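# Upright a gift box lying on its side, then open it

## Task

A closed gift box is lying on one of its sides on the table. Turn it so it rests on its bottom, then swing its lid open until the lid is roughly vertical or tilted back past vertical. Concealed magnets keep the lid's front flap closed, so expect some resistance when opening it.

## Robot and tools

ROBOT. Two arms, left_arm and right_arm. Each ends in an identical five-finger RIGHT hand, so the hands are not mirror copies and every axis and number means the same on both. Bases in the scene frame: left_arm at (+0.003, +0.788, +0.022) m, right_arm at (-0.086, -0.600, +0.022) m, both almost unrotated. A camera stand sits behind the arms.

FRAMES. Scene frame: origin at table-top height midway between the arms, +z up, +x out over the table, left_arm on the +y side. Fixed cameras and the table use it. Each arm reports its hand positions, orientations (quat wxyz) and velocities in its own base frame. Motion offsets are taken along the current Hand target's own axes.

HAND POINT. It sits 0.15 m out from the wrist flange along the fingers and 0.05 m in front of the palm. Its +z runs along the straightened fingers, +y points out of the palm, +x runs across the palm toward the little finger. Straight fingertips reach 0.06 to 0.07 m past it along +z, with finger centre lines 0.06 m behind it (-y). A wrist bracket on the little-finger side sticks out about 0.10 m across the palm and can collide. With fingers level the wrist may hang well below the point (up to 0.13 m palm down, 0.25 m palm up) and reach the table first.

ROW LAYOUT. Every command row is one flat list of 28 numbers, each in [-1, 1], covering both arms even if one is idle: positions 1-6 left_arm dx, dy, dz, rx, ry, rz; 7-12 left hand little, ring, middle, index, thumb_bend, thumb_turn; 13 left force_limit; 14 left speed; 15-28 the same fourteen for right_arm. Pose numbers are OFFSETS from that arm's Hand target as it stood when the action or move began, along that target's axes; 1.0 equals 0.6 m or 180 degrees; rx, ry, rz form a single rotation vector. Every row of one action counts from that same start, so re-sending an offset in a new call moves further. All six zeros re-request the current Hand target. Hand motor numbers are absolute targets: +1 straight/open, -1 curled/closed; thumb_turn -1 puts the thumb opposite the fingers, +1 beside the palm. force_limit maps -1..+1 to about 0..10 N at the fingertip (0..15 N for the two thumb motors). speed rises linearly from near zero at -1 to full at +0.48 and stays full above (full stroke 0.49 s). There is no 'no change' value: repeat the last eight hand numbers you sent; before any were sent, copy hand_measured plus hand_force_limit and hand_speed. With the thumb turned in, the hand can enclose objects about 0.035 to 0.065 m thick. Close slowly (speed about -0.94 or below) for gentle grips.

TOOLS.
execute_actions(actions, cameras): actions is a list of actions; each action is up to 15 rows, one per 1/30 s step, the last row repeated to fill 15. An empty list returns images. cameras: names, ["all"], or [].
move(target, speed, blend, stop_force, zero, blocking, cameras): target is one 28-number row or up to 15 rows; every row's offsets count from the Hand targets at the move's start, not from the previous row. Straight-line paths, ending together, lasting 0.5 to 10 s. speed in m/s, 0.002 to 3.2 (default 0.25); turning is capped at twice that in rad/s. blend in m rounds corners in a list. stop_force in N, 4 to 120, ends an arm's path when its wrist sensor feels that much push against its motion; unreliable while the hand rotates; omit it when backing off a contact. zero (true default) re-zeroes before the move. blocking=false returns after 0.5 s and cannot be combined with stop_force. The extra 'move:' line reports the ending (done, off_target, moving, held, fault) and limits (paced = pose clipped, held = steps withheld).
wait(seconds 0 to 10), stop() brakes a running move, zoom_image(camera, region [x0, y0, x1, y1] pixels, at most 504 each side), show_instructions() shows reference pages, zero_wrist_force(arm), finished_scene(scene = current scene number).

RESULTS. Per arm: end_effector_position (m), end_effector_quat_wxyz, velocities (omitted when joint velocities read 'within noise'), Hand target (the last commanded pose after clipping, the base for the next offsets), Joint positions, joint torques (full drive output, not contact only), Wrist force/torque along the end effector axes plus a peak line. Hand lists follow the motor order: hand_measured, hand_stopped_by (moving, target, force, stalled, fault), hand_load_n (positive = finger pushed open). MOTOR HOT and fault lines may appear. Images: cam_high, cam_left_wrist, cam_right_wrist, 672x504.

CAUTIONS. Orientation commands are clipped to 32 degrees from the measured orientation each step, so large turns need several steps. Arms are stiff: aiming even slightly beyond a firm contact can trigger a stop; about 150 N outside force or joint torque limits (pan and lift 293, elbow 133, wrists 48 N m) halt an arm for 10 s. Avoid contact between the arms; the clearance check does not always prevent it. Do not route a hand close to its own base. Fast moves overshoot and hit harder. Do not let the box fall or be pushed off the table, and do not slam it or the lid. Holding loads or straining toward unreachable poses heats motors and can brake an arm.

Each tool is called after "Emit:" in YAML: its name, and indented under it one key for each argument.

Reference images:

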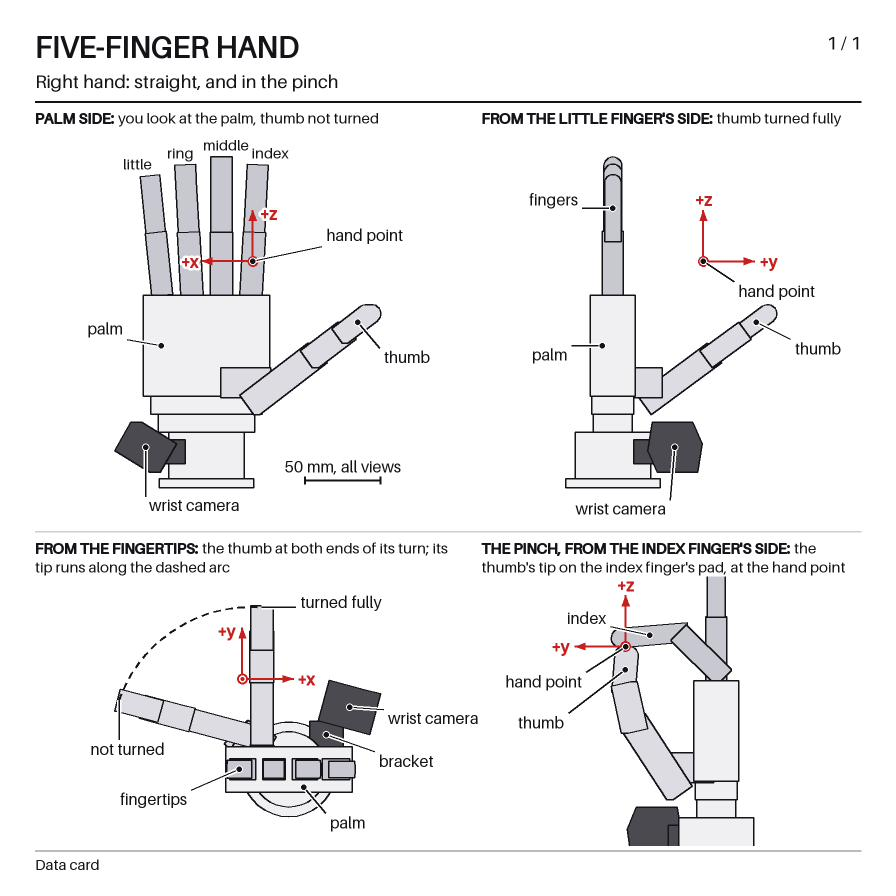

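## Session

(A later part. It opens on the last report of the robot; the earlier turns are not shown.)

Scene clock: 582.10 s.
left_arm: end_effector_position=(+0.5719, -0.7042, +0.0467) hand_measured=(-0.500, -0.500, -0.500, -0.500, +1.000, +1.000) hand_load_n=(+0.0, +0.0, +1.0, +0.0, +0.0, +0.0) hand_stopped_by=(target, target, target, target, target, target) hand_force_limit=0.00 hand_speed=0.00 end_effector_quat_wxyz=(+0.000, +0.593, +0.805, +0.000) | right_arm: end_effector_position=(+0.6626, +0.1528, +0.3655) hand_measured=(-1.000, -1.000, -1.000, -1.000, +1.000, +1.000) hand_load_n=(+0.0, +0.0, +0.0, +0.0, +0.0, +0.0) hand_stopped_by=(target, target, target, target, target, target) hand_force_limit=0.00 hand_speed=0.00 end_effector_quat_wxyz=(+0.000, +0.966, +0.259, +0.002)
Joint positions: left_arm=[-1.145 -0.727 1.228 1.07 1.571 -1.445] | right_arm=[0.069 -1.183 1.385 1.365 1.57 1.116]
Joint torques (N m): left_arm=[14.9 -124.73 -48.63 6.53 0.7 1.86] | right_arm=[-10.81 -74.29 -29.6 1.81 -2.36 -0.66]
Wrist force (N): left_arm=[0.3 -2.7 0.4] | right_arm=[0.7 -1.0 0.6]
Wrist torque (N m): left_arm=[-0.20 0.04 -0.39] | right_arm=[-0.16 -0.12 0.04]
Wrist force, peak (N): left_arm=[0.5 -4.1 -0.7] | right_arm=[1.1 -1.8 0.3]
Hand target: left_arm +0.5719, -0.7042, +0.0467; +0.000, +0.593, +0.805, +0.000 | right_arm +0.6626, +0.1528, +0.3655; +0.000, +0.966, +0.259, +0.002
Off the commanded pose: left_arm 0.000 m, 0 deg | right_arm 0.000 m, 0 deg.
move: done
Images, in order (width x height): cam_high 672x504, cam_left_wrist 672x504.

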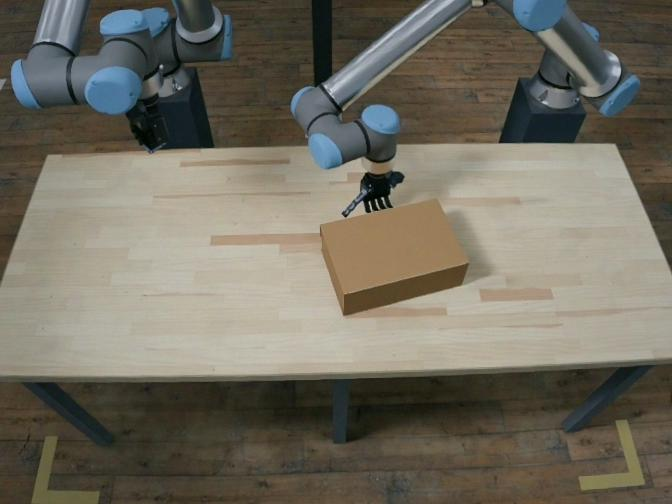

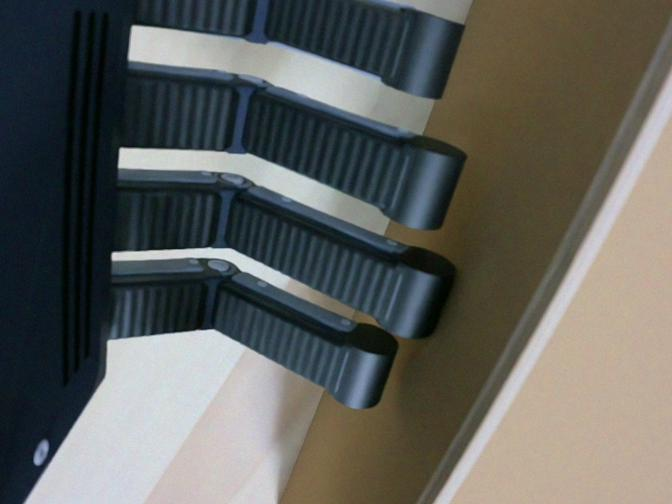

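Emit:
move:
  target:
    - [0,-0.02,-0.42,0,0,0,-1,-1,-1,-1,1,1,0,0,0,0,0,0,0,0,-1,-1,-1,-1,1,1,0,0]
    - [0.203,0.65,-0.42,0,0,0,-1,-1,-1,-1,1,1,0,0,0,0,0,0,0,0,-1,-1,-1,-1,1,1,0,0]
  speed: 0.4
  cameras: ["cam_high"]

Scene clock: 605.83 s.
left_arm: end_effector_position=(+0.9083, -0.4725, +0.2988) hand_measured=(-1.000, -1.000, -1.000, -1.000, +1.000, +1.000) hand_load_n=(+0.0, +0.0, +0.0, +0.0, +0.0, +0.0) hand_stopped_by=(target, target, target, target, target, target) hand_force_limit=0.00 hand_speed=0.00 end_effector_quat_wxyz=(+0.000, +0.593, +0.805, +0.000) | right_arm: end_effector_position=(+0.6626, +0.1528, +0.3655) hand_measured=(-1.000, -1.000, -1.000, -1.000, +1.000, +1.000) hand_load_n=(+0.0, +0.0, +0.0, +0.0, +0.0, +0.0) hand_stopped_by=(target, target, target, target, target, target) hand_force_limit=0.00 hand_speed=0.00 end_effector_quat_wxyz=(+0.000, +0.966, +0.259, +0.002)
Joint positions: left_arm=[-0.684 -0.638 0.602 1.606 1.571 -0.984] | right_arm=[0.069 -1.183 1.385 1.365 1.57 1.116]
Joint torques (N m): left_arm=[13.8 -96.72 -54.69 6.2 2.83 1.6] | right_arm=[-12.09 -71.38 -29.46 1.68 -2.23 -0.42]
Wrist force (N): left_arm=[0.3 -1.3 -0.2] | right_arm=[0.4 -1.5 0.3]
Wrist torque (N m): left_arm=[-0.17 0.01 -0.34] | right_arm=[-0.23 -0.08 0.01]
Wrist force, peak (N): left_arm=[-0.6 -3.8 -0.4] | right_arm=[1.1 -1.7 0.3]
Hand target: left_arm +0.9083, -0.4725, +0.2988; +0.000, +0.593, +0.805, +0.000 | right_arm +0.6626, +0.1528, +0.3655; +0.000, +0.966, +0.259, +0.002
Off the commanded pose: left_arm 0.000 m, 0 deg | right_arm 0.000 m, 0 deg.
move: done
Images, in order (width x height): cam_high 672x504.

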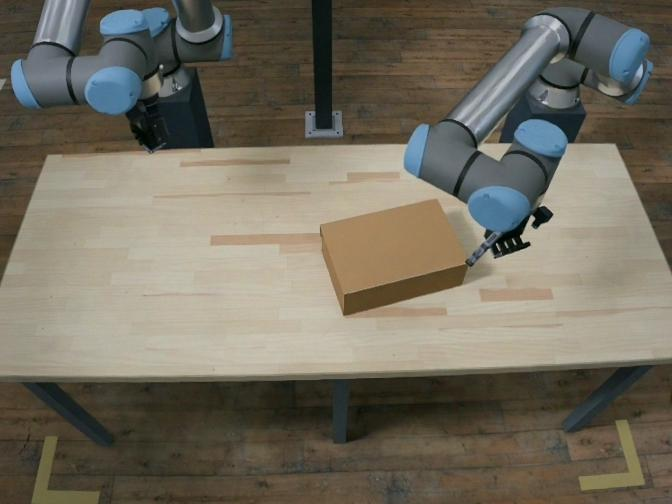

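Emit:
move:
  target: [0,0,0.447,0,0,0,-1,-1,-1,-1,1,1,0,0,0,0,0,0,0,0,-1,-1,-1,-1,1,1,0,0]
  speed: 0.25
  stop_force: 10
  cameras: ["cam_high"]

Emit:
zoom_image:
  camera: "cam_high"
  region: [300, 150, 580, 350]

Scene clock: 616.43 s.
left_arm: end_effector_position=(+0.9084, -0.4725, +0.0306) hand_measured=(-1.000, -1.000, -1.000, -1.000, +1.000, +1.000) hand_load_n=(+0.0, +0.0, +0.0, +0.0, +0.5, +0.0) hand_stopped_by=(target, target, target, target, target, target) hand_force_limit=0.00 hand_speed=0.00 end_effector_quat_wxyz=(+0.000, +0.593, +0.805, +0.000) | right_arm: end_effector_position=(+0.6626, +0.1528, +0.3655) hand_measured=(-1.000, -1.000, -1.000, -1.000, +1.000, +1.000) hand_load_n=(+0.0, +0.0, +0.0, +0.0, +0.0, +0.0) hand_stopped_by=(target, target, target, target, target, target) hand_force_limit=0.00 hand_speed=0.00 end_effector_quat_wxyz=(+0.000, +0.966, +0.259, +0.002)
Joint positions: left_arm=[-0.683 -0.536 0.886 1.221 1.571 -0.984] | right_arm=[0.069 -1.183 1.385 1.365 1.57 1.116]
Joint torques (N m): left_arm=[13.52 -101.1 -23.84 1.9 -2.52 2] | right_arm=[-10.75 -71.86 -30.12 1.93 -2.22 -0.37]
Wrist force (N): left_arm=[0.2 -1.4 -0.2] | right_arm=[0.3 -1.1 0.2]
Wrist torque (N m): left_arm=[-0.20 0.06 -0.34] | right_arm=[-0.15 -0.06 0.01]
Wrist force, peak (N): left_arm=[0.3 -1.4 -2.1] | right_arm=[1.2 -1.8 0.4]
Hand target: left_arm +0.9084, -0.4725, +0.0306; +0.000, +0.593, +0.805, +0.000 | right_arm +0.6626, +0.1528, +0.3655; +0.000, +0.966, +0.259, +0.002
Off the commanded pose: left_arm 0.000 m, 0 deg | right_arm 0.000 m, 0 deg.
move: done
Images, in order (width x height): cam_high 672x504.

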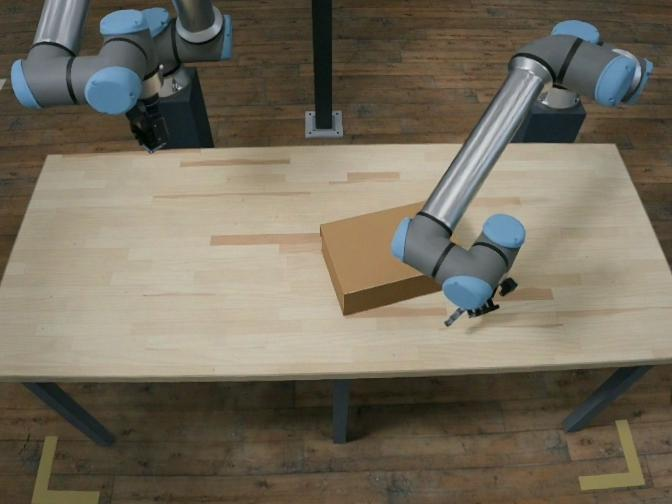

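Scaled by 1.800.

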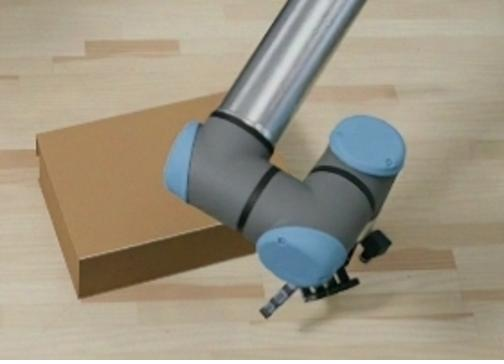

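Emit:
move:
  target:
    - [-0.14,0,0,0,0,0,-1,-1,-1,-1,1,1,0,0,0,0,0,0,0,0,-1,-1,-1,-1,1,1,0,0]
    - [-0.106,-0.256,0,0,0,-0.122,-1,-1,-1,-1,1,1,0,0,0,0,0,0,0,0,-1,-1,-1,-1,1,1,0,0]
    - [-0.148,-0.413,0,0,0,-0.261,-1,-1,-1,-1,1,1,0,0,0,0,0,0,0,0,-1,-1,-1,-1,1,1,0,0]
  speed: 0.12
  cameras: ["cam_high"]

Emit:
zoom_image:
  camera: "cam_high"
  region: [270, 100, 550, 320]

Scene clock: 628.23 s.
left_arm: end_effector_position=(+0.6980, -0.6305, +0.0306) hand_measured=(-1.000, -1.000, -1.000, -1.000, +1.000, +1.000) hand_load_n=(+0.5, +0.0, +0.0, +0.0, -0.5, +0.0) hand_stopped_by=(target, target, target, target, target, target) hand_force_limit=0.00 hand_speed=0.00 end_effector_quat_wxyz=(+0.000, +0.224, +0.975, +0.000) | right_arm: end_effector_position=(+0.6626, +0.1528, +0.3655) hand_measured=(-1.000, -1.000, -1.000, -1.000, +1.000, +1.000) hand_load_n=(+0.0, +0.0, +0.0, +0.0, +0.0, -0.5) hand_stopped_by=(target, target, target, target, target, target) hand_force_limit=0.00 hand_speed=0.00 end_effector_quat_wxyz=(+0.000, +0.966, +0.259, +0.002)
Joint positions: left_arm=[-0.994 -0.593 0.997 1.166 1.571 -2.114] | right_arm=[0.069 -1.183 1.385 1.365 1.57 1.116]
Joint torques (N m): left_arm=[-11.33 -98.5 -50.62 6.25 -2.41 -2.18] | right_arm=[-10.42 -71.44 -29.85 1.98 -2.23 -0.15]
Wrist force (N): left_arm=[0.3 -0.6 0.1] | right_arm=[1.0 -0.9 0.3]
Wrist torque (N m): left_arm=[-0.24 -0.02 0.04] | right_arm=[-0.13 -0.16 0.05]
Wrist force, peak (N): left_arm=[0.1 -2.1 -0.6] | right_arm=[0.8 -1.9 0.2]
Hand target: left_arm +0.6979, -0.6306, +0.0306; +0.000, +0.223, +0.975, +0.000 | right_arm +0.6626, +0.1528, +0.3655; +0.000, +0.966, +0.259, +0.002
Off the commanded pose: left_arm 0.000 m, 0 deg | right_arm 0.000 m, 0 deg.
move: done
Images, in order (width x height): cam_high 672x504.

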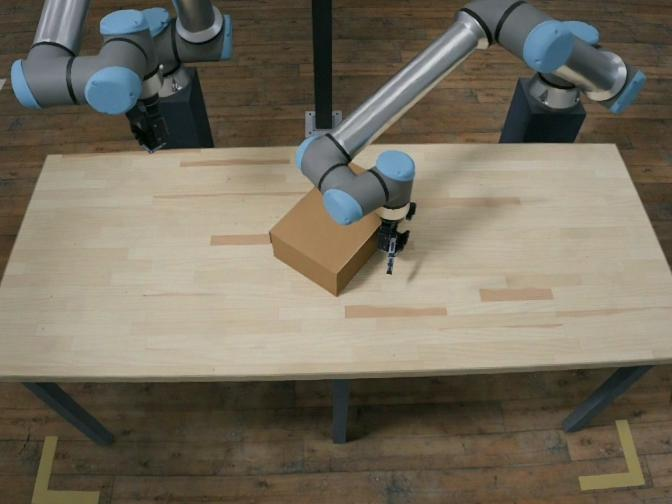

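Scaled by 1.800.

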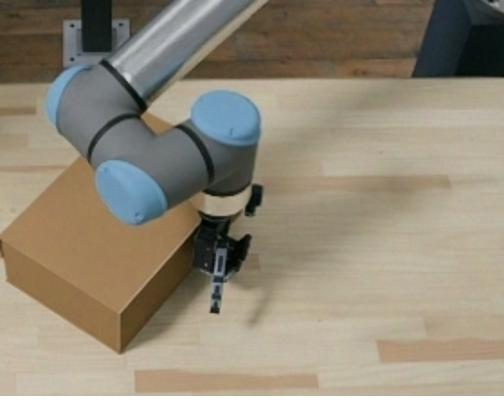

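Emit:
move:
  target: [-0.1,0.05,0,0,0,0.072,-1,-1,-1,-1,1,1,0,0,0.144,-0.392,0.1925,0,0,-0.642,-0.5,-0.5,-0.5,-0.5,1,1,0,0]
  speed: 0.4
  cameras: ["all"]

Scene clock: 650.70 s.
left_arm: end_effector_position=(+0.7650, -0.6297, +0.0306) hand_measured=(-1.000, -1.000, -1.000, -1.000, +1.000, +1.000) hand_load_n=(+0.0, +0.0, +0.0, +0.0, +0.0, +0.0) hand_stopped_by=(target, target, target, target, target, target) hand_force_limit=0.00 hand_speed=0.00 end_effector_quat_wxyz=(+0.000, +0.332, +0.943, +0.000) | right_arm: end_effector_position=(+0.6202, +0.3998, +0.2501) hand_measured=(-0.500, -0.500, -0.500, -0.500, +1.000, +1.000) hand_load_n=(+0.0, +0.0, +0.0, +0.5, +0.0, +0.0) hand_stopped_by=(target, target, target, target, target, target) hand_force_limit=0.00 hand_speed=0.00 end_effector_quat_wxyz=(+0.002, +0.296, +0.955, +0.001) end_effector_velocity=(+0.000, +0.001, +0.000) end_effector_angular_velocity=(+0.000, +0.000, +0.005)
Joint positions: left_arm=[-0.934 -0.53 0.875 1.226 1.571 -1.828] | right_arm=[0.318 -1.166 1.573 1.16 1.571 -0.652]
Joint velocities: left_arm=[within noise] | right_arm=[0.001 0.001 0 0 0 -0.005]
Joint torques (N m): left_arm=[11.77 -100.38 -51.35 6.39 1.58 1.81] | right_arm=[16.02 -52.99 -40.2 1 -2.63 -2.07]
Wrist force (N): left_arm=[0.3 -2.2 0.0] | right_arm=[1.0 -1.7 -0.1]
Wrist torque (N m): left_arm=[-0.33 0.01 -0.40] | right_arm=[-0.24 -0.15 0.05]
Wrist force, peak (N): left_arm=[0.5 -2.3 -0.4] | right_arm=[1.6 -1.6 -0.1]
Hand target: left_arm +0.7650, -0.6297, +0.0306; +0.000, +0.332, +0.943, +0.000 | right_arm +0.6202, +0.3998, +0.2501; +0.002, +0.296, +0.955, +0.001
Off the commanded pose: left_arm 0.000 m, 0 deg | right_arm 0.000 m, 0 deg.
move: done

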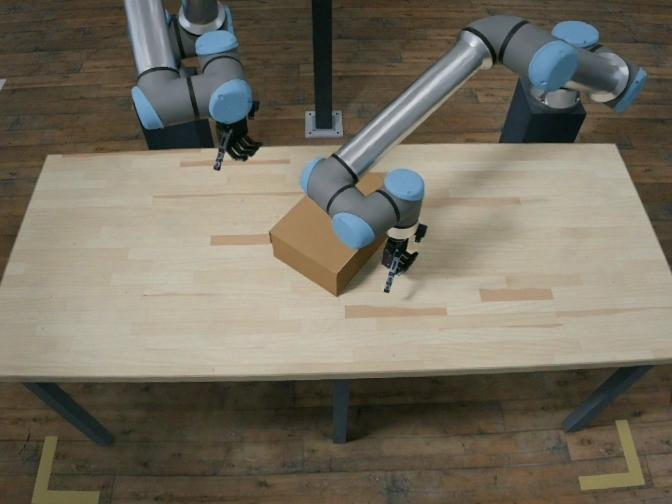

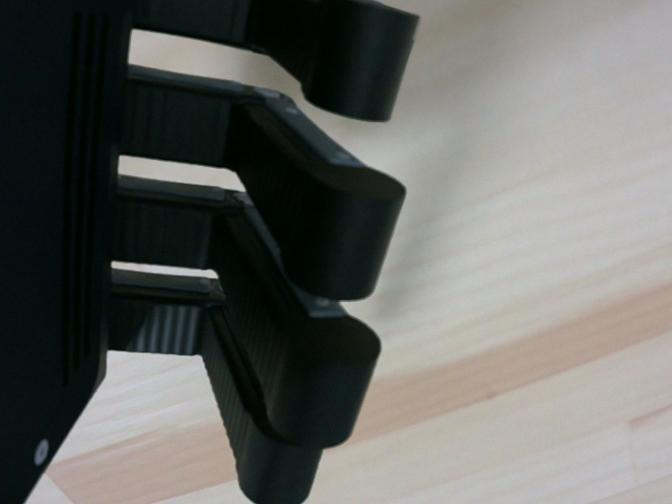

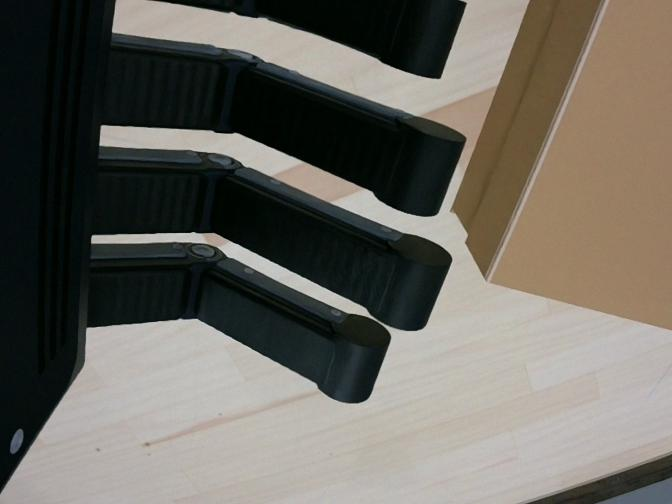

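Emit:
move:
  target: [0,0,0,0,0,0,-1,-1,-1,-1,1,1,0,0,0.092,0.0,0.41,0,0,0,-0.5,-0.5,-0.5,-0.5,1,1,0,0]
  speed: 0.2
  stop_force: 10

Emit:
move:
  target: [0,-0.15,0,0,0,0,-1,-1,-1,-1,1,1,0,0,0,0.25,0,0,0,0,-0.5,-0.5,-0.5,-0.5,1,1,0,0]
  speed: 0.035
  stop_force: 8
  cameras: ["cam_high","cam_right_wrist"]

Emit:
zoom_image:
  camera: "cam_high"
  region: [220, 100, 460, 300]

Scene clock: 662.50 s.
left_arm: end_effector_position=(+0.7650, -0.6297, +0.0306) hand_measured=(-1.000, -1.000, -1.000, -1.000, +1.000, +1.000) hand_load_n=(+0.0, +0.0, +0.0, +0.0, -0.5, +0.0) hand_stopped_by=(target, target, target, target, target, target) hand_force_limit=0.00 hand_speed=0.00 end_effector_quat_wxyz=(+0.000, +0.332, +0.943, +0.000) | right_arm: end_effector_position=(+0.5755, +0.4313, +0.0040) hand_measured=(-0.500, -0.500, -0.500, -0.500, +1.000, +1.000) hand_load_n=(+0.0, +0.0, +0.0, +0.0, +0.0, +0.0) hand_stopped_by=(target, target, target, target, target, target) hand_force_limit=0.00 hand_speed=0.00 end_effector_quat_wxyz=(+0.002, +0.296, +0.955, +0.001)
Joint positions: left_arm=[-0.934 -0.53 0.874 1.226 1.571 -1.827] | right_arm=[0.388 -0.961 1.765 0.763 1.571 -0.582]
Joint torques (N m): left_arm=[14.43 -101.37 -51.03 6.33 1.8 1.88] | right_arm=[16.25 -58.82 -18.54 0.84 2.57 1.92]
Wrist force (N): left_arm=[-0.1 -2.1 -0.1] | right_arm=[0.2 -1.4 0.1]
Wrist torque (N m): left_arm=[-0.33 0.06 -0.42] | right_arm=[-0.20 -0.01 -0.28]
Wrist force, peak (N): left_arm=[0.3 -2.2 -0.2] | right_arm=[0.7 -1.7 -1.3]
Hand target: left_arm +0.7650, -0.6297, +0.0306; +0.000, +0.332, +0.943, +0.000 | right_arm +0.5755, +0.4313, +0.0040; +0.002, +0.296, +0.955, +0.001
Off the commanded pose: left_arm 0.000 m, 0 deg | right_arm 0.000 m, 0 deg.
move: done

Scene clock: 664.97 s.
left_arm: end_effector_position=(+0.7469, -0.6523, +0.0306) hand_measured=(-1.000, -1.000, -1.000, -1.000, +1.000, +1.000) hand_load_n=(+0.0, +0.0, +0.0, +0.0, +0.0, +0.0) hand_stopped_by=(target, target, target, target, target, target) hand_force_limit=0.00 hand_speed=0.00 end_effector_quat_wxyz=(+0.000, +0.332, +0.943, +0.000) | right_arm: end_effector_position=(+0.5984, +0.4647, +0.0041) hand_measured=(-0.500, -0.500, -0.500, -0.500, +1.000, +1.000) hand_load_n=(+0.0, +0.0, +0.0, +0.0, +0.0, +0.0) hand_stopped_by=(target, target, target, target, target, target) hand_force_limit=0.00 hand_speed=0.00 end_effector_quat_wxyz=(+0.002, +0.296, +0.955, +0.001)
Joint positions: left_arm=[-0.963 -0.525 0.864 1.232 1.571 -1.857] | right_arm=[0.422 -0.914 1.676 0.805 1.571 -0.548]
Joint torques (N m): left_arm=[-9.51 -100.95 -51.3 6.34 0.84 -2.18] | right_arm=[-13.06 -83.14 -19.41 1.15 1.61 -1.62]
Wrist force (N): left_arm=[0.0 -1.9 -0.6] | right_arm=[0.8 -1.3 0.2]
Wrist torque (N m): left_arm=[-0.24 0.09 -0.09] | right_arm=[-0.18 -0.08 -0.06]
Wrist force, peak (N): left_arm=[0.6 -2.4 -0.4] | right_arm=[0.8 -1.8 0.1]
Hand target: left_arm +0.7469, -0.6523, +0.0306; +0.000, +0.332, +0.943, +0.000 (not the last commanded pose) | right_arm +0.5984, +0.4647, +0.0041; +0.002, +0.296, +0.955, +0.001 (not the last commanded pose)
Off the commanded pose: left_arm 0.061 m, 0 deg | right_arm 0.110 m, 0 deg.
move: held (right_arm; a check stopped the path), off_target (left_arm; braked when a check withheld steps of right_arm); limits=held
pose unreachable (right arm): on one or more control steps of this call, first in action 0 (counted from 0), this arm could not follow its commanded pose, so it was not sent that pose on those steps. It may still have moved: this result reports where it is.
cause: moving toward the commanded pose would bring a part of the arm too close to another arm (a part of this arm just beyond joint 4 (wrist 1) and a part of the left arm just beyond its joint 3 (elbow), along the way the arms are being sent, or toward where that arm still pushes).
Images, in order (width x height): cam_high 672x504, cam_right_wrist 672x504.

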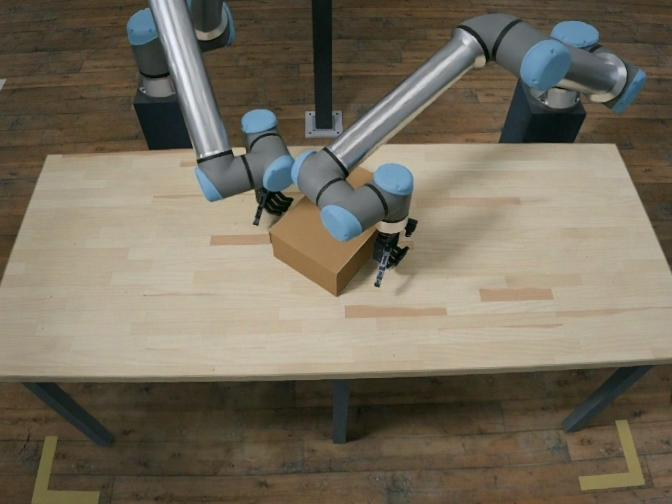

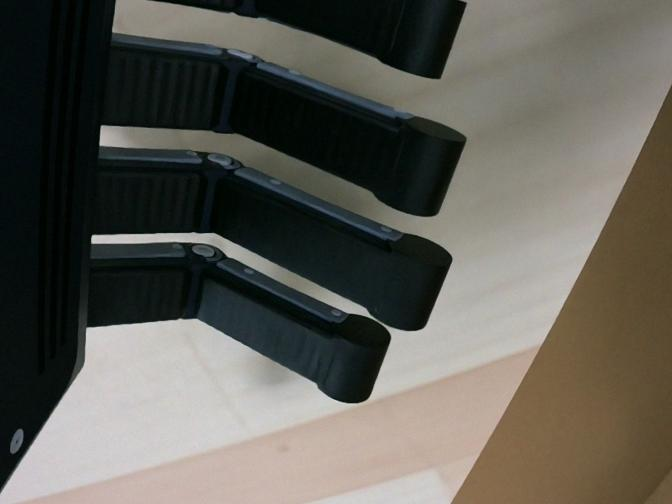

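Scaled by 2.100.

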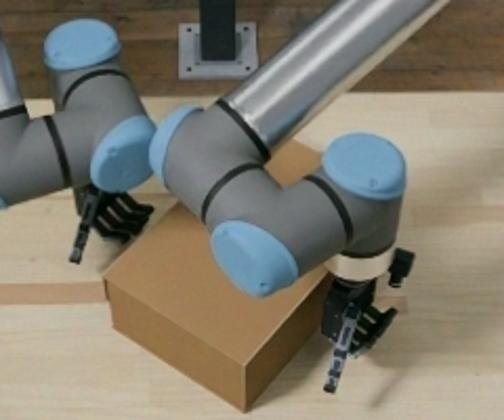

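Emit:
move:
  target:
    - [0.167,0.02,0,0,0,0,-1,-1,-1,-1,1,1,0,0,0,-0.3,-0.2,0,0,0,-0.5,-0.5,-0.5,-0.5,1,1,0,0]
    - [0.192,-0.132,0,0,0,-0.1056,-1,-1,-1,-1,1,1,0,0,0,-0.35,-0.2,0,0,-0.211,-0.5,-0.5,-0.5,-0.5,1,1,0,0]
    - [0.184,-0.233,0,0,0,-0.211,-1,-1,-1,-1,1,1,0,0,0,-0.35,-0.2,0,0,-0.211,-0.5,-0.5,-0.5,-0.5,1,1,0,0]
  speed: 0.12
  cameras: ["cam_high","cam_right_wrist"]

Emit:
zoom_image:
  camera: "cam_high"
  region: [200, 100, 480, 320]

Scene clock: 704.53 s.
left_arm: end_effector_position=(+0.5733, -0.6920, +0.0305) hand_measured=(-1.000, -1.000, -1.000, -1.000, +1.000, +1.000) hand_load_n=(+0.5, +0.0, +0.0, +0.0, -0.5, +0.0) hand_stopped_by=(target, target, target, target, target, target) hand_force_limit=0.00 hand_speed=0.00 end_effector_quat_wxyz=(+0.000, +0.007, +1.000, +0.000) | right_arm: end_effector_position=(+0.4792, +0.2913, +0.1235) hand_measured=(-0.500, -0.500, -0.500, -0.500, +1.000, +1.000) hand_load_n=(+0.0, +0.5, +0.0, +0.0, +0.0, +0.0) hand_stopped_by=(target, target, target, target, target, target) hand_force_limit=0.00 hand_speed=0.00 end_effector_quat_wxyz=(+0.002, -0.031, +1.000, +0.001)
Joint positions: left_arm=[-1.136 -0.599 1.011 1.159 1.571 -2.692] | right_arm=[0.118 -1.294 2.02 0.842 1.57 -1.514]
Joint torques (N m): left_arm=[-10.29 -95.62 -49.05 6.25 -2.6 -2.22] | right_arm=[-10.52 -39.32 -33.38 4.07 -2.63 -1.77]
Wrist force (N): left_arm=[0.3 -0.7 -0.6] | right_arm=[0.4 -1.9 0.2]
Wrist torque (N m): left_arm=[-0.19 0.03 0.02] | right_arm=[-0.24 -0.04 0.04]
Wrist force, peak (N): left_arm=[1.0 -2.2 -1.0] | right_arm=[0.9 -2.2 0.2]
Hand target: left_arm +0.5733, -0.6921, +0.0305; +0.000, +0.007, +1.000, +0.000 | right_arm +0.4792, +0.2913, +0.1235; +0.002, -0.031, +1.000, +0.001
Off the commanded pose: left_arm 0.000 m, 0 deg | right_arm 0.000 m, 0 deg.
move: done
Images, in order (width x height): cam_high 672x504, cam_right_wrist 672x504.

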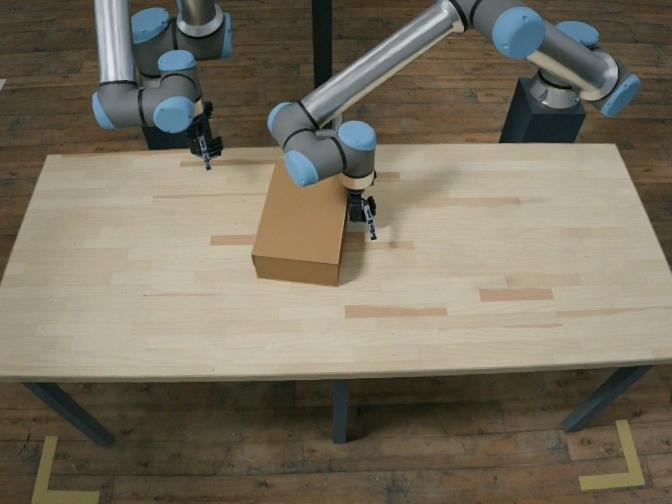

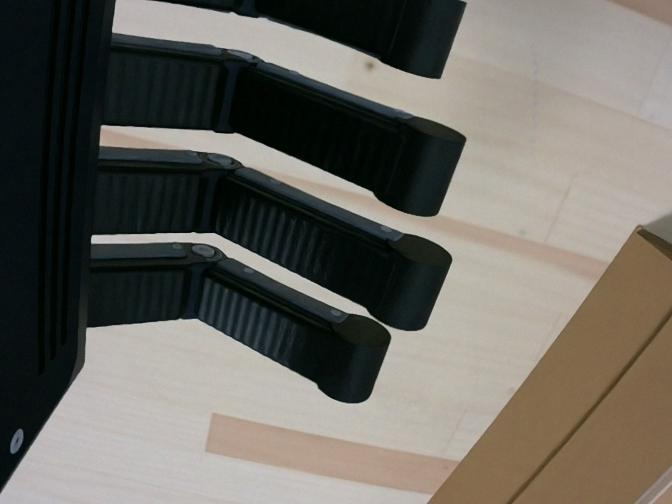

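Scaled by 1.800.

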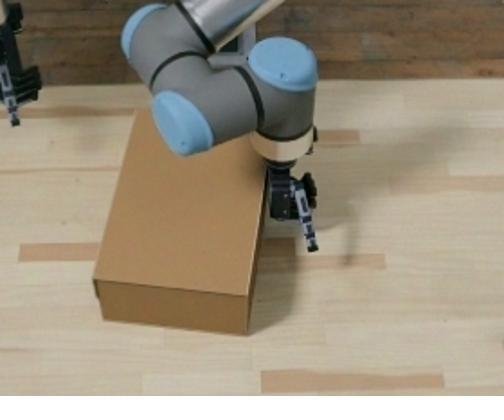

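Emit:
move:
  target: [-0.27,0.045,0,0,0,0.044,-1,-1,-1,-1,1,1,0,0,-0.502,0.03,-0.2,0,0,0.042,-0.5,-0.5,-0.5,-0.5,1,1,0,0]
  speed: 0.3
  cameras: ["cam_high","cam_right_wrist"]

Scene clock: 717.50 s.
left_arm: end_effector_position=(+0.7356, -0.6674, +0.0306) hand_measured=(-1.000, -1.000, -1.000, -1.000, +1.000, +1.000) hand_load_n=(+0.0, +0.0, +0.0, +0.0, +0.0, +0.0) hand_stopped_by=(target, target, target, target, target, target) hand_force_limit=0.00 hand_speed=0.00 end_effector_quat_wxyz=(+0.000, +0.076, +0.997, +0.000) | right_arm: end_effector_position=(+0.7781, +0.3278, +0.2445) hand_measured=(-0.500, -0.500, -0.500, -0.500, +1.000, +1.000) hand_load_n=(+0.0, +0.0, +0.0, +0.5, +0.0, +0.0) hand_stopped_by=(target, target, target, target, target, target) hand_force_limit=0.00 hand_speed=0.00 end_effector_quat_wxyz=(+0.002, +0.035, +0.999, +0.001)
Joint positions: left_arm=[-0.978 -0.44 0.694 1.316 1.571 -2.397] | right_arm=[0.126 -0.971 1.282 1.257 1.57 -1.375]
Joint torques (N m): left_arm=[13.58 -108.43 -51.68 6.76 2.59 1.86] | right_arm=[17.07 -72.21 -40.33 7.75 2.61 2.12]
Wrist force (N): left_arm=[0.5 -2.3 -0.5] | right_arm=[0.8 -0.9 0.2]
Wrist torque (N m): left_arm=[-0.27 0.02 -0.39] | right_arm=[-0.17 -0.12 -0.26]
Wrist force, peak (N): left_arm=[0.4 -2.5 -0.7] | right_arm=[2.3 -1.6 0.9]
Hand target: left_arm +0.7357, -0.6674, +0.0306; +0.000, +0.076, +0.997, +0.000 | right_arm +0.7783, +0.3278, +0.2446; +0.002, +0.035, +0.999, +0.001
Off the commanded pose: left_arm 0.000 m, 0 deg | right_arm 0.000 m, 0 deg.
move: done
Images, in order (width x height): cam_high 672x504, cam_right_wrist 672x504.

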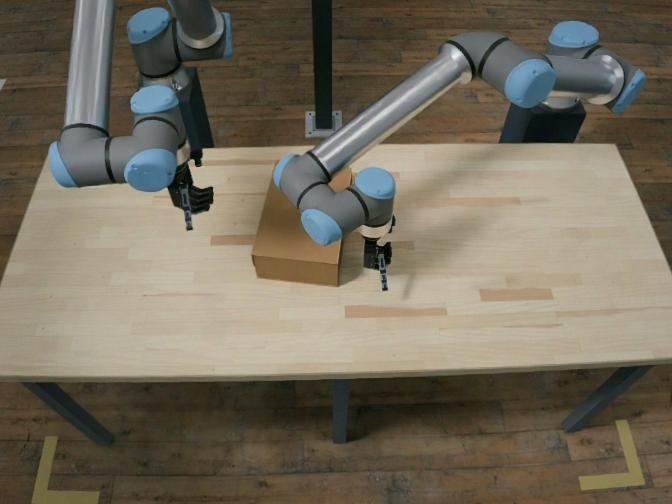

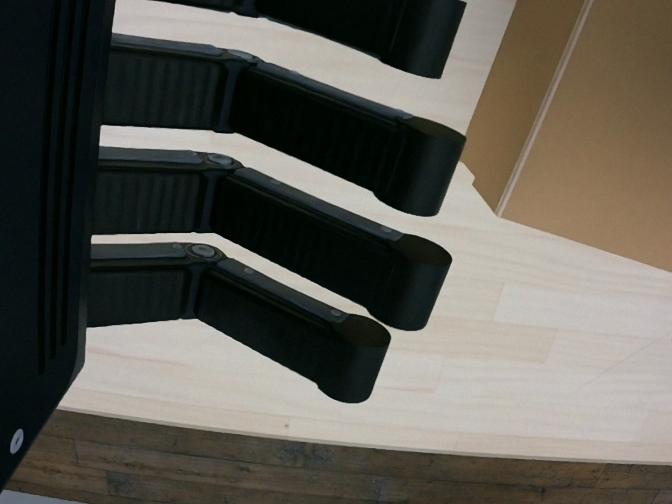

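Emit:
move:
  target: [0,0,0,0,0,0,-1,-1,-1,-1,1,1,0,0,0.167,0.03,0.397,0,0,0,-0.5,-0.5,-0.5,-0.5,1,1,0,0]
  speed: 0.2
  stop_force: 10

Emit:
move:
  target: [0,-0.12,0,0,0,0,-1,-1,-1,-1,1,1,0,0,0,0.17,0,0,0,0,-0.5,-0.5,-0.5,-0.5,1,1,0,0]
  speed: 0.035
  stop_force: 9
  cameras: ["cam_high","cam_right_wrist"]

Emit:
zoom_image:
  camera: "cam_high"
  region: [180, 100, 460, 320]

Scene clock: 727.07 s.
left_arm: end_effector_position=(+0.7357, -0.6674, +0.0306) hand_measured=(-1.000, -1.000, -1.000, -1.000, +1.000, +1.000) hand_load_n=(+0.0, +0.0, +0.0, +0.0, +0.0, -0.5) hand_stopped_by=(target, target, target, target, target, target) hand_force_limit=0.00 hand_speed=0.00 end_effector_quat_wxyz=(+0.000, +0.076, +0.997, +0.000) | right_arm: end_effector_position=(+0.6804, +0.3531, +0.0061) hand_measured=(-0.500, -0.500, -0.500, -0.500, +1.000, +1.000) hand_load_n=(+0.0, +0.0, +0.0, +0.0, +0.0, +0.0) hand_stopped_by=(target, target, target, target, target, target) hand_force_limit=0.00 hand_speed=0.00 end_effector_quat_wxyz=(+0.002, +0.035, +0.999, +0.001)
Joint positions: left_arm=[-0.978 -0.44 0.694 1.316 1.571 -2.397] | right_arm=[0.181 -0.893 1.631 0.829 1.57 -1.32]
Joint torques (N m): left_arm=[13.2 -106.55 -52.55 6.29 2.48 1.94] | right_arm=[15.64 -66.23 -19.89 0.94 -2.44 1.92]
Wrist force (N): left_arm=[0.2 -1.7 -0.7] | right_arm=[0.3 -1.7 0.4]
Wrist torque (N m): left_arm=[-0.18 0.06 -0.39] | right_arm=[-0.25 -0.02 -0.26]
Wrist force, peak (N): left_arm=[0.3 -2.5 -0.9] | right_arm=[1.1 -1.5 1.4]
Hand target: left_arm +0.7357, -0.6674, +0.0306; +0.000, +0.076, +0.997, +0.000 | right_arm +0.6804, +0.3531, +0.0061; +0.002, +0.035, +0.999, +0.001
Off the commanded pose: left_arm 0.000 m, 0 deg | right_arm 0.000 m, 0 deg.
move: done

Scene clock: 730.33 s.
left_arm: end_effector_position=(+0.7276, -0.7196, +0.0306) hand_measured=(-1.000, -1.000, -1.000, -1.000, +1.000, +1.000) hand_load_n=(+0.0, +0.0, +0.0, +0.0, -0.5, +0.0) hand_stopped_by=(target, target, target, target, target, target) hand_force_limit=0.00 hand_speed=0.00 end_effector_quat_wxyz=(+0.000, +0.076, +0.997, +0.000) | right_arm: end_effector_position=(+0.6851, +0.4201, +0.0062) hand_measured=(-0.500, -0.500, -0.500, -0.500, +1.000, +1.000) hand_load_n=(+0.0, +0.0, +0.0, +0.0, +0.0, +0.0) hand_stopped_by=(target, target, target, target, target, target) hand_force_limit=0.00 hand_speed=0.00 end_effector_quat_wxyz=(+0.002, +0.035, +0.999, +0.001)
Joint positions: left_arm=[-1.013 -0.345 0.504 1.412 1.571 -2.432] | right_arm=[0.272 -0.85 1.548 0.869 1.571 -1.229]
Joint torques (N m): left_arm=[-9.06 -110.28 -53.36 6.53 2.12 -1.93] | right_arm=[-11.17 -87.71 -21.64 0.71 0.95 -1.73]
Wrist force (N): left_arm=[0.2 -2.0 -0.7] | right_arm=[0.6 -1.4 0.3]
Wrist torque (N m): left_arm=[-0.27 0.03 -0.08] | right_arm=[-0.21 -0.10 0.05]
Wrist force, peak (N): left_arm=[0.5 -2.6 -0.6] | right_arm=[1.1 -3.3 0.4]
Hand target: left_arm +0.7276, -0.7196, +0.0306; +0.000, +0.076, +0.997, +0.000 (not the last commanded pose) | right_arm +0.6851, +0.4201, +0.0062; +0.002, +0.035, +0.999, +0.001 (not the last commanded pose)
Off the commanded pose: left_arm 0.019 m, 0 deg | right_arm 0.035 m, 0 deg.
move: held (right_arm; a check stopped the path), off_target (left_arm; braked when a check withheld steps of right_arm); limits=held
pose unreachable (right arm): on one or more control steps of this call, first in action 0 (counted from 0), this arm could not follow its commanded pose, so it was not sent that pose on those steps. It may still have moved: this result reports where it is.
cause: moving toward the commanded pose would bring a part of the arm too close to another arm (a part of this arm just beyond joint 4 (wrist 1) and a part of the left arm just beyond its joint 3 (elbow), along the way the arms are being sent, or toward where that arm still pushes).
Images, in order (width x height): cam_high 672x504, cam_right_wrist 672x504.

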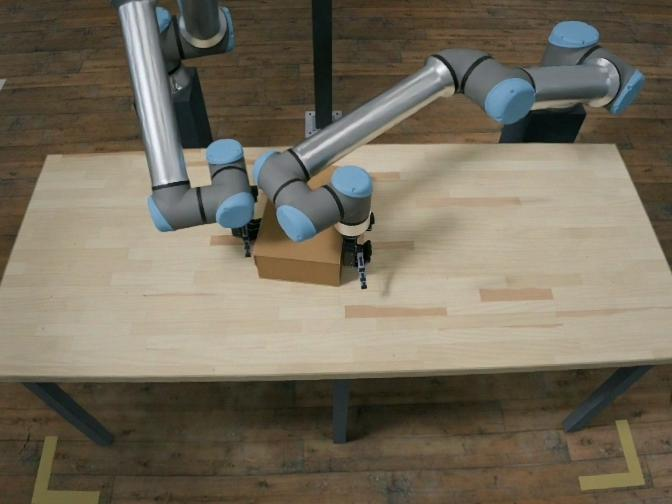

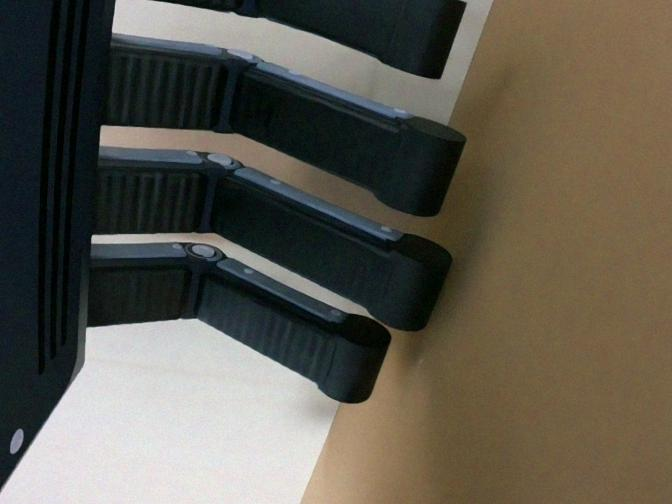

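Scaled by 1.800.

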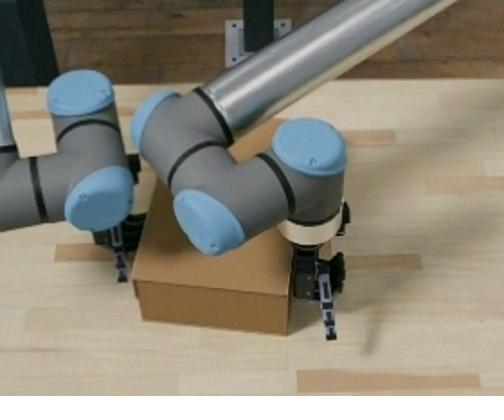

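Emit:
move:
  target: [-0.03,0,-0.09,0,0,0,-1,-1,-1,-1,1,1,0,0,0,0,0,0,0,0,-0.5,-0.5,-0.5,-0.5,1,1,0,0]
  speed: 0.1

Emit:
move:
  target: [0,-0.06,0,0,0,0,-1,-1,-1,-1,1,1,0,0,0,0,0,0,0,0,-0.5,-0.5,-0.5,-0.5,1,1,0,0]
  speed: 0.02
  stop_force: 15
  cameras: ["cam_high","cam_right_wrist"]

Scene clock: 739.23 s.
left_arm: end_effector_position=(+0.7454, -0.7223, +0.0845) hand_measured=(-1.000, -1.000, -1.000, -1.000, +1.000, +1.000) hand_load_n=(+0.0, +0.0, +0.0, +0.0, +0.0, +0.0) hand_stopped_by=(target, target, target, target, target, target) hand_force_limit=0.00 hand_speed=0.00 end_effector_quat_wxyz=(+0.000, +0.076, +0.997, +0.000) | right_arm: end_effector_position=(+0.6851, +0.4201, +0.0062) hand_measured=(-0.500, -0.500, -0.500, -0.500, +1.000, +1.000) hand_load_n=(+0.0, +0.0, +0.0, +0.0, +0.0, +0.0) hand_stopped_by=(target, target, target, target, target, target) hand_force_limit=0.00 hand_speed=0.00 end_effector_quat_wxyz=(+0.002, +0.035, +0.999, +0.001)
Joint positions: left_arm=[-1 -0.309 0.336 1.544 1.571 -2.419] | right_arm=[0.272 -0.85 1.548 0.869 1.571 -1.229]
Joint torques (N m): left_arm=[12.74 -112.35 -52.76 7.12 2.6 1.79] | right_arm=[-11.97 -88.85 -21.2 1.03 -1.23 -1.6]
Wrist force (N): left_arm=[0.7 -2.1 -0.5] | right_arm=[0.5 -1.5 0.2]
Wrist torque (N m): left_arm=[-0.29 -0.05 -0.37] | right_arm=[-0.23 -0.08 0.05]
Wrist force, peak (N): left_arm=[0.8 -2.5 -0.8] | right_arm=[0.6 -2.0 0.6]
Hand target: left_arm +0.7454, -0.7223, +0.0846; +0.000, +0.076, +0.997, +0.000 | right_arm +0.6851, +0.4201, +0.0062; +0.002, +0.035, +0.999, +0.001
Off the commanded pose: left_arm 0.000 m, 0 deg | right_arm 0.000 m, 0 deg.
move: done

Scene clock: 741.67 s.
left_arm: end_effector_position=(+0.7419, -0.7430, +0.0846) hand_measured=(-1.000, -1.000, -1.000, -1.000, +1.000, +1.000) hand_load_n=(+0.5, +0.0, +0.0, +0.0, +0.0, +0.0) hand_stopped_by=(target, target, target, target, target, target) hand_force_limit=0.00 hand_speed=0.00 end_effector_quat_wxyz=(+0.001, +0.076, +0.997, -0.001) | right_arm: end_effector_position=(+0.6851, +0.4200, +0.0062) hand_measured=(-0.500, -0.500, -0.500, -0.500, +1.000, +1.000) hand_load_n=(+0.0, +0.0, -1.0, +0.0, +0.0, +0.0) hand_stopped_by=(target, target, target, target, target, target) hand_force_limit=0.00 hand_speed=0.00 end_effector_quat_wxyz=(+0.002, +0.035, +0.999, +0.001)
Joint positions: left_arm=[-1.014 -0.224 0.163 1.63 1.57 -2.432] | right_arm=[0.272 -0.85 1.548 0.869 1.571 -1.229]
Joint torques (N m): left_arm=[9.09 -128.55 -17.11 -1.51 2.83 1.59] | right_arm=[11.25 -89.35 -38.15 0.99 -2.4 -1.1]
Wrist force (N): left_arm=[-1.5 2.0 -22.4] | right_arm=[3.8 -12.2 1.3]
Wrist torque (N m): left_arm=[1.09 1.10 -0.04] | right_arm=[-0.37 -0.15 -0.18]
Wrist force, peak (N): left_arm=[-4.1 15.2 -23.5] | right_arm=[5.5 -14.2 1.9]
Hand target: left_arm +0.7419, -0.7430, +0.0846; +0.001, +0.076, +0.997, -0.001 (not the last commanded pose) | right_arm +0.6851, +0.4201, +0.0062; +0.002, +0.035, +0.999, +0.001
Off the commanded pose: left_arm 0.015 m, 0 deg | right_arm 0.000 m, 0 deg.
move: contact (left_arm)
Images, in order (width x height): cam_high 672x504, cam_right_wrist 672x504.

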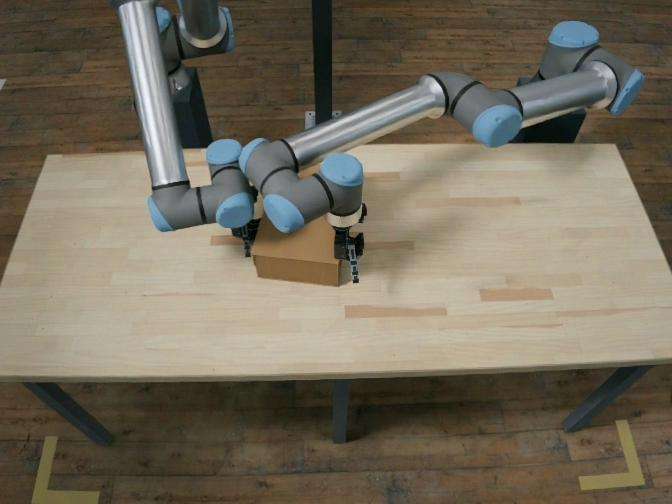

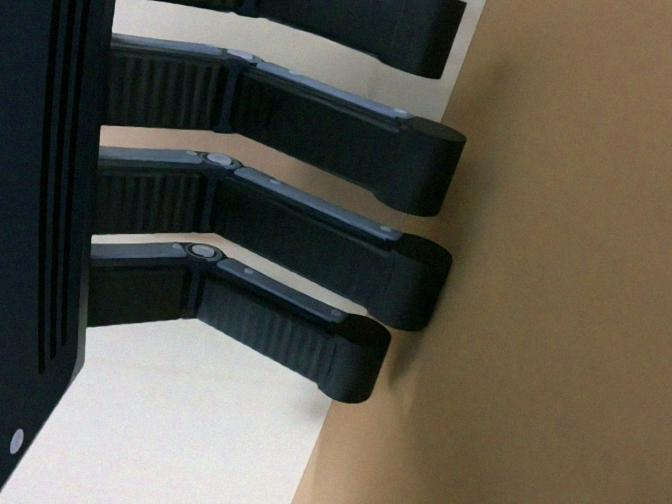

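Emit:
move:
  target: [0,0,0,0,0,0,-1,-1,-1,-1,1,1,0,0,0,0.004,-0.07,0,0,0,-0.5,-0.5,-0.5,-0.5,1,1,0,0]
  speed: 0.02
  stop_force: 35
  cameras: ["cam_high","cam_right_wrist"]

Emit:
zoom_image:
  camera: "cam_high"
  region: [180, 100, 460, 320]

Scene clock: 747.83 s.
left_arm: end_effector_position=(+0.7419, -0.7430, +0.0846) hand_measured=(-1.000, -1.000, -1.000, -1.000, +1.000, +1.000) hand_load_n=(-2.5, +0.0, +0.0, +0.0, +0.0, +0.0) hand_stopped_by=(target, target, target, target, target, target) hand_force_limit=0.00 hand_speed=0.00 end_effector_quat_wxyz=(+0.001, +0.076, +0.997, -0.001) | right_arm: end_effector_position=(+0.6850, +0.4207, +0.0185) hand_measured=(-0.500, -0.500, -0.498, -0.500, +1.000, +1.000) hand_load_n=(+0.0, +0.0, +8.5, -0.5, +0.0, +0.0) hand_stopped_by=(target, target, target, target, target, target) hand_force_limit=0.00 hand_speed=0.00 end_effector_quat_wxyz=(+0.002, +0.035, +0.999, +0.001)
Joint positions: left_arm=[-1.014 -0.224 0.163 1.63 1.57 -2.432] | right_arm=[0.273 -0.862 1.544 0.886 1.571 -1.228]
Joint torques (N m): left_arm=[-49.75 -102.06 -29.14 -7.63 10.81 -0.84] | right_arm=[5.51 -80.82 -38.44 -4.29 -7.99 -0.12]
Wrist force (N): left_arm=[-11.5 35.6 -31.4] | right_arm=[12.0 -39.5 12.4]
Wrist torque (N m): left_arm=[2.06 1.53 1.17] | right_arm=[-0.56 -0.50 -0.98]
Wrist force, peak (N): left_arm=[-9.4 40.8 -31.0] | right_arm=[11.6 -39.5 13.4]
Hand target: left_arm +0.7419, -0.7430, +0.0846; +0.001, +0.076, +0.997, -0.001 | right_arm +0.6850, +0.4207, +0.0185; +0.002, +0.035, +0.999, +0.001 (not the last commanded pose)
Off the commanded pose: left_arm 0.000 m, 0 deg | right_arm 0.030 m, 0 deg.
move: held (right_arm; a check stopped the path); limits=held
pose unreachable (left arm): on one or more control steps of this call, first in action 0 (counted from 0), this arm could not follow its commanded pose, so it was not sent that pose on those steps. It may still have moved: this result reports where it is.
cause: moving toward the commanded pose would bring a part of the arm too close to another arm (a part of this arm just beyond joint 3 (elbow) and a part of the right arm just beyond its joint 4 (wrist 1), at the place that arm was heading or pushing toward when its own hold began).
pose unreachable (right arm): on one or more control steps of this call, first in action 0 (counted from 0), this arm could not follow its commanded pose, so it was not sent that pose on those steps. It may still have moved: this result reports where it is.
cause: moving toward the commanded pose would bring a part of the arm too close to another arm (a part of this arm just beyond joint 4 (wrist 1) and a part of the left arm just beyond its joint 3 (elbow), along the way the arms are being sent, or toward where that arm still pushes).
Images, in order (width x height): cam_high 672x504, cam_right_wrist 672x504.

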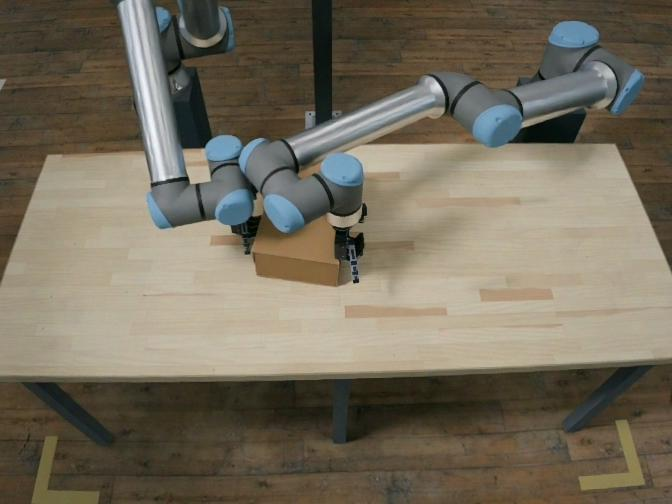

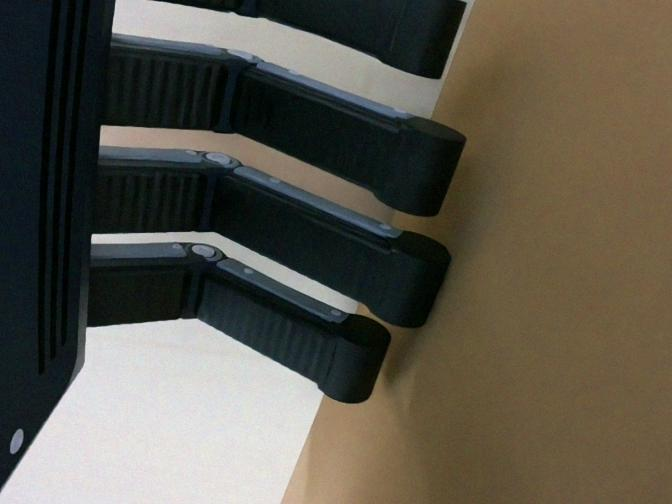

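Scaled by 1.800.

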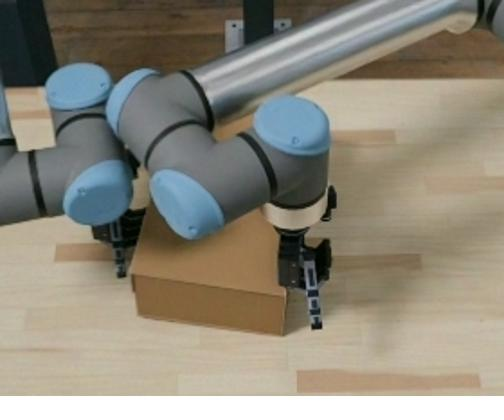

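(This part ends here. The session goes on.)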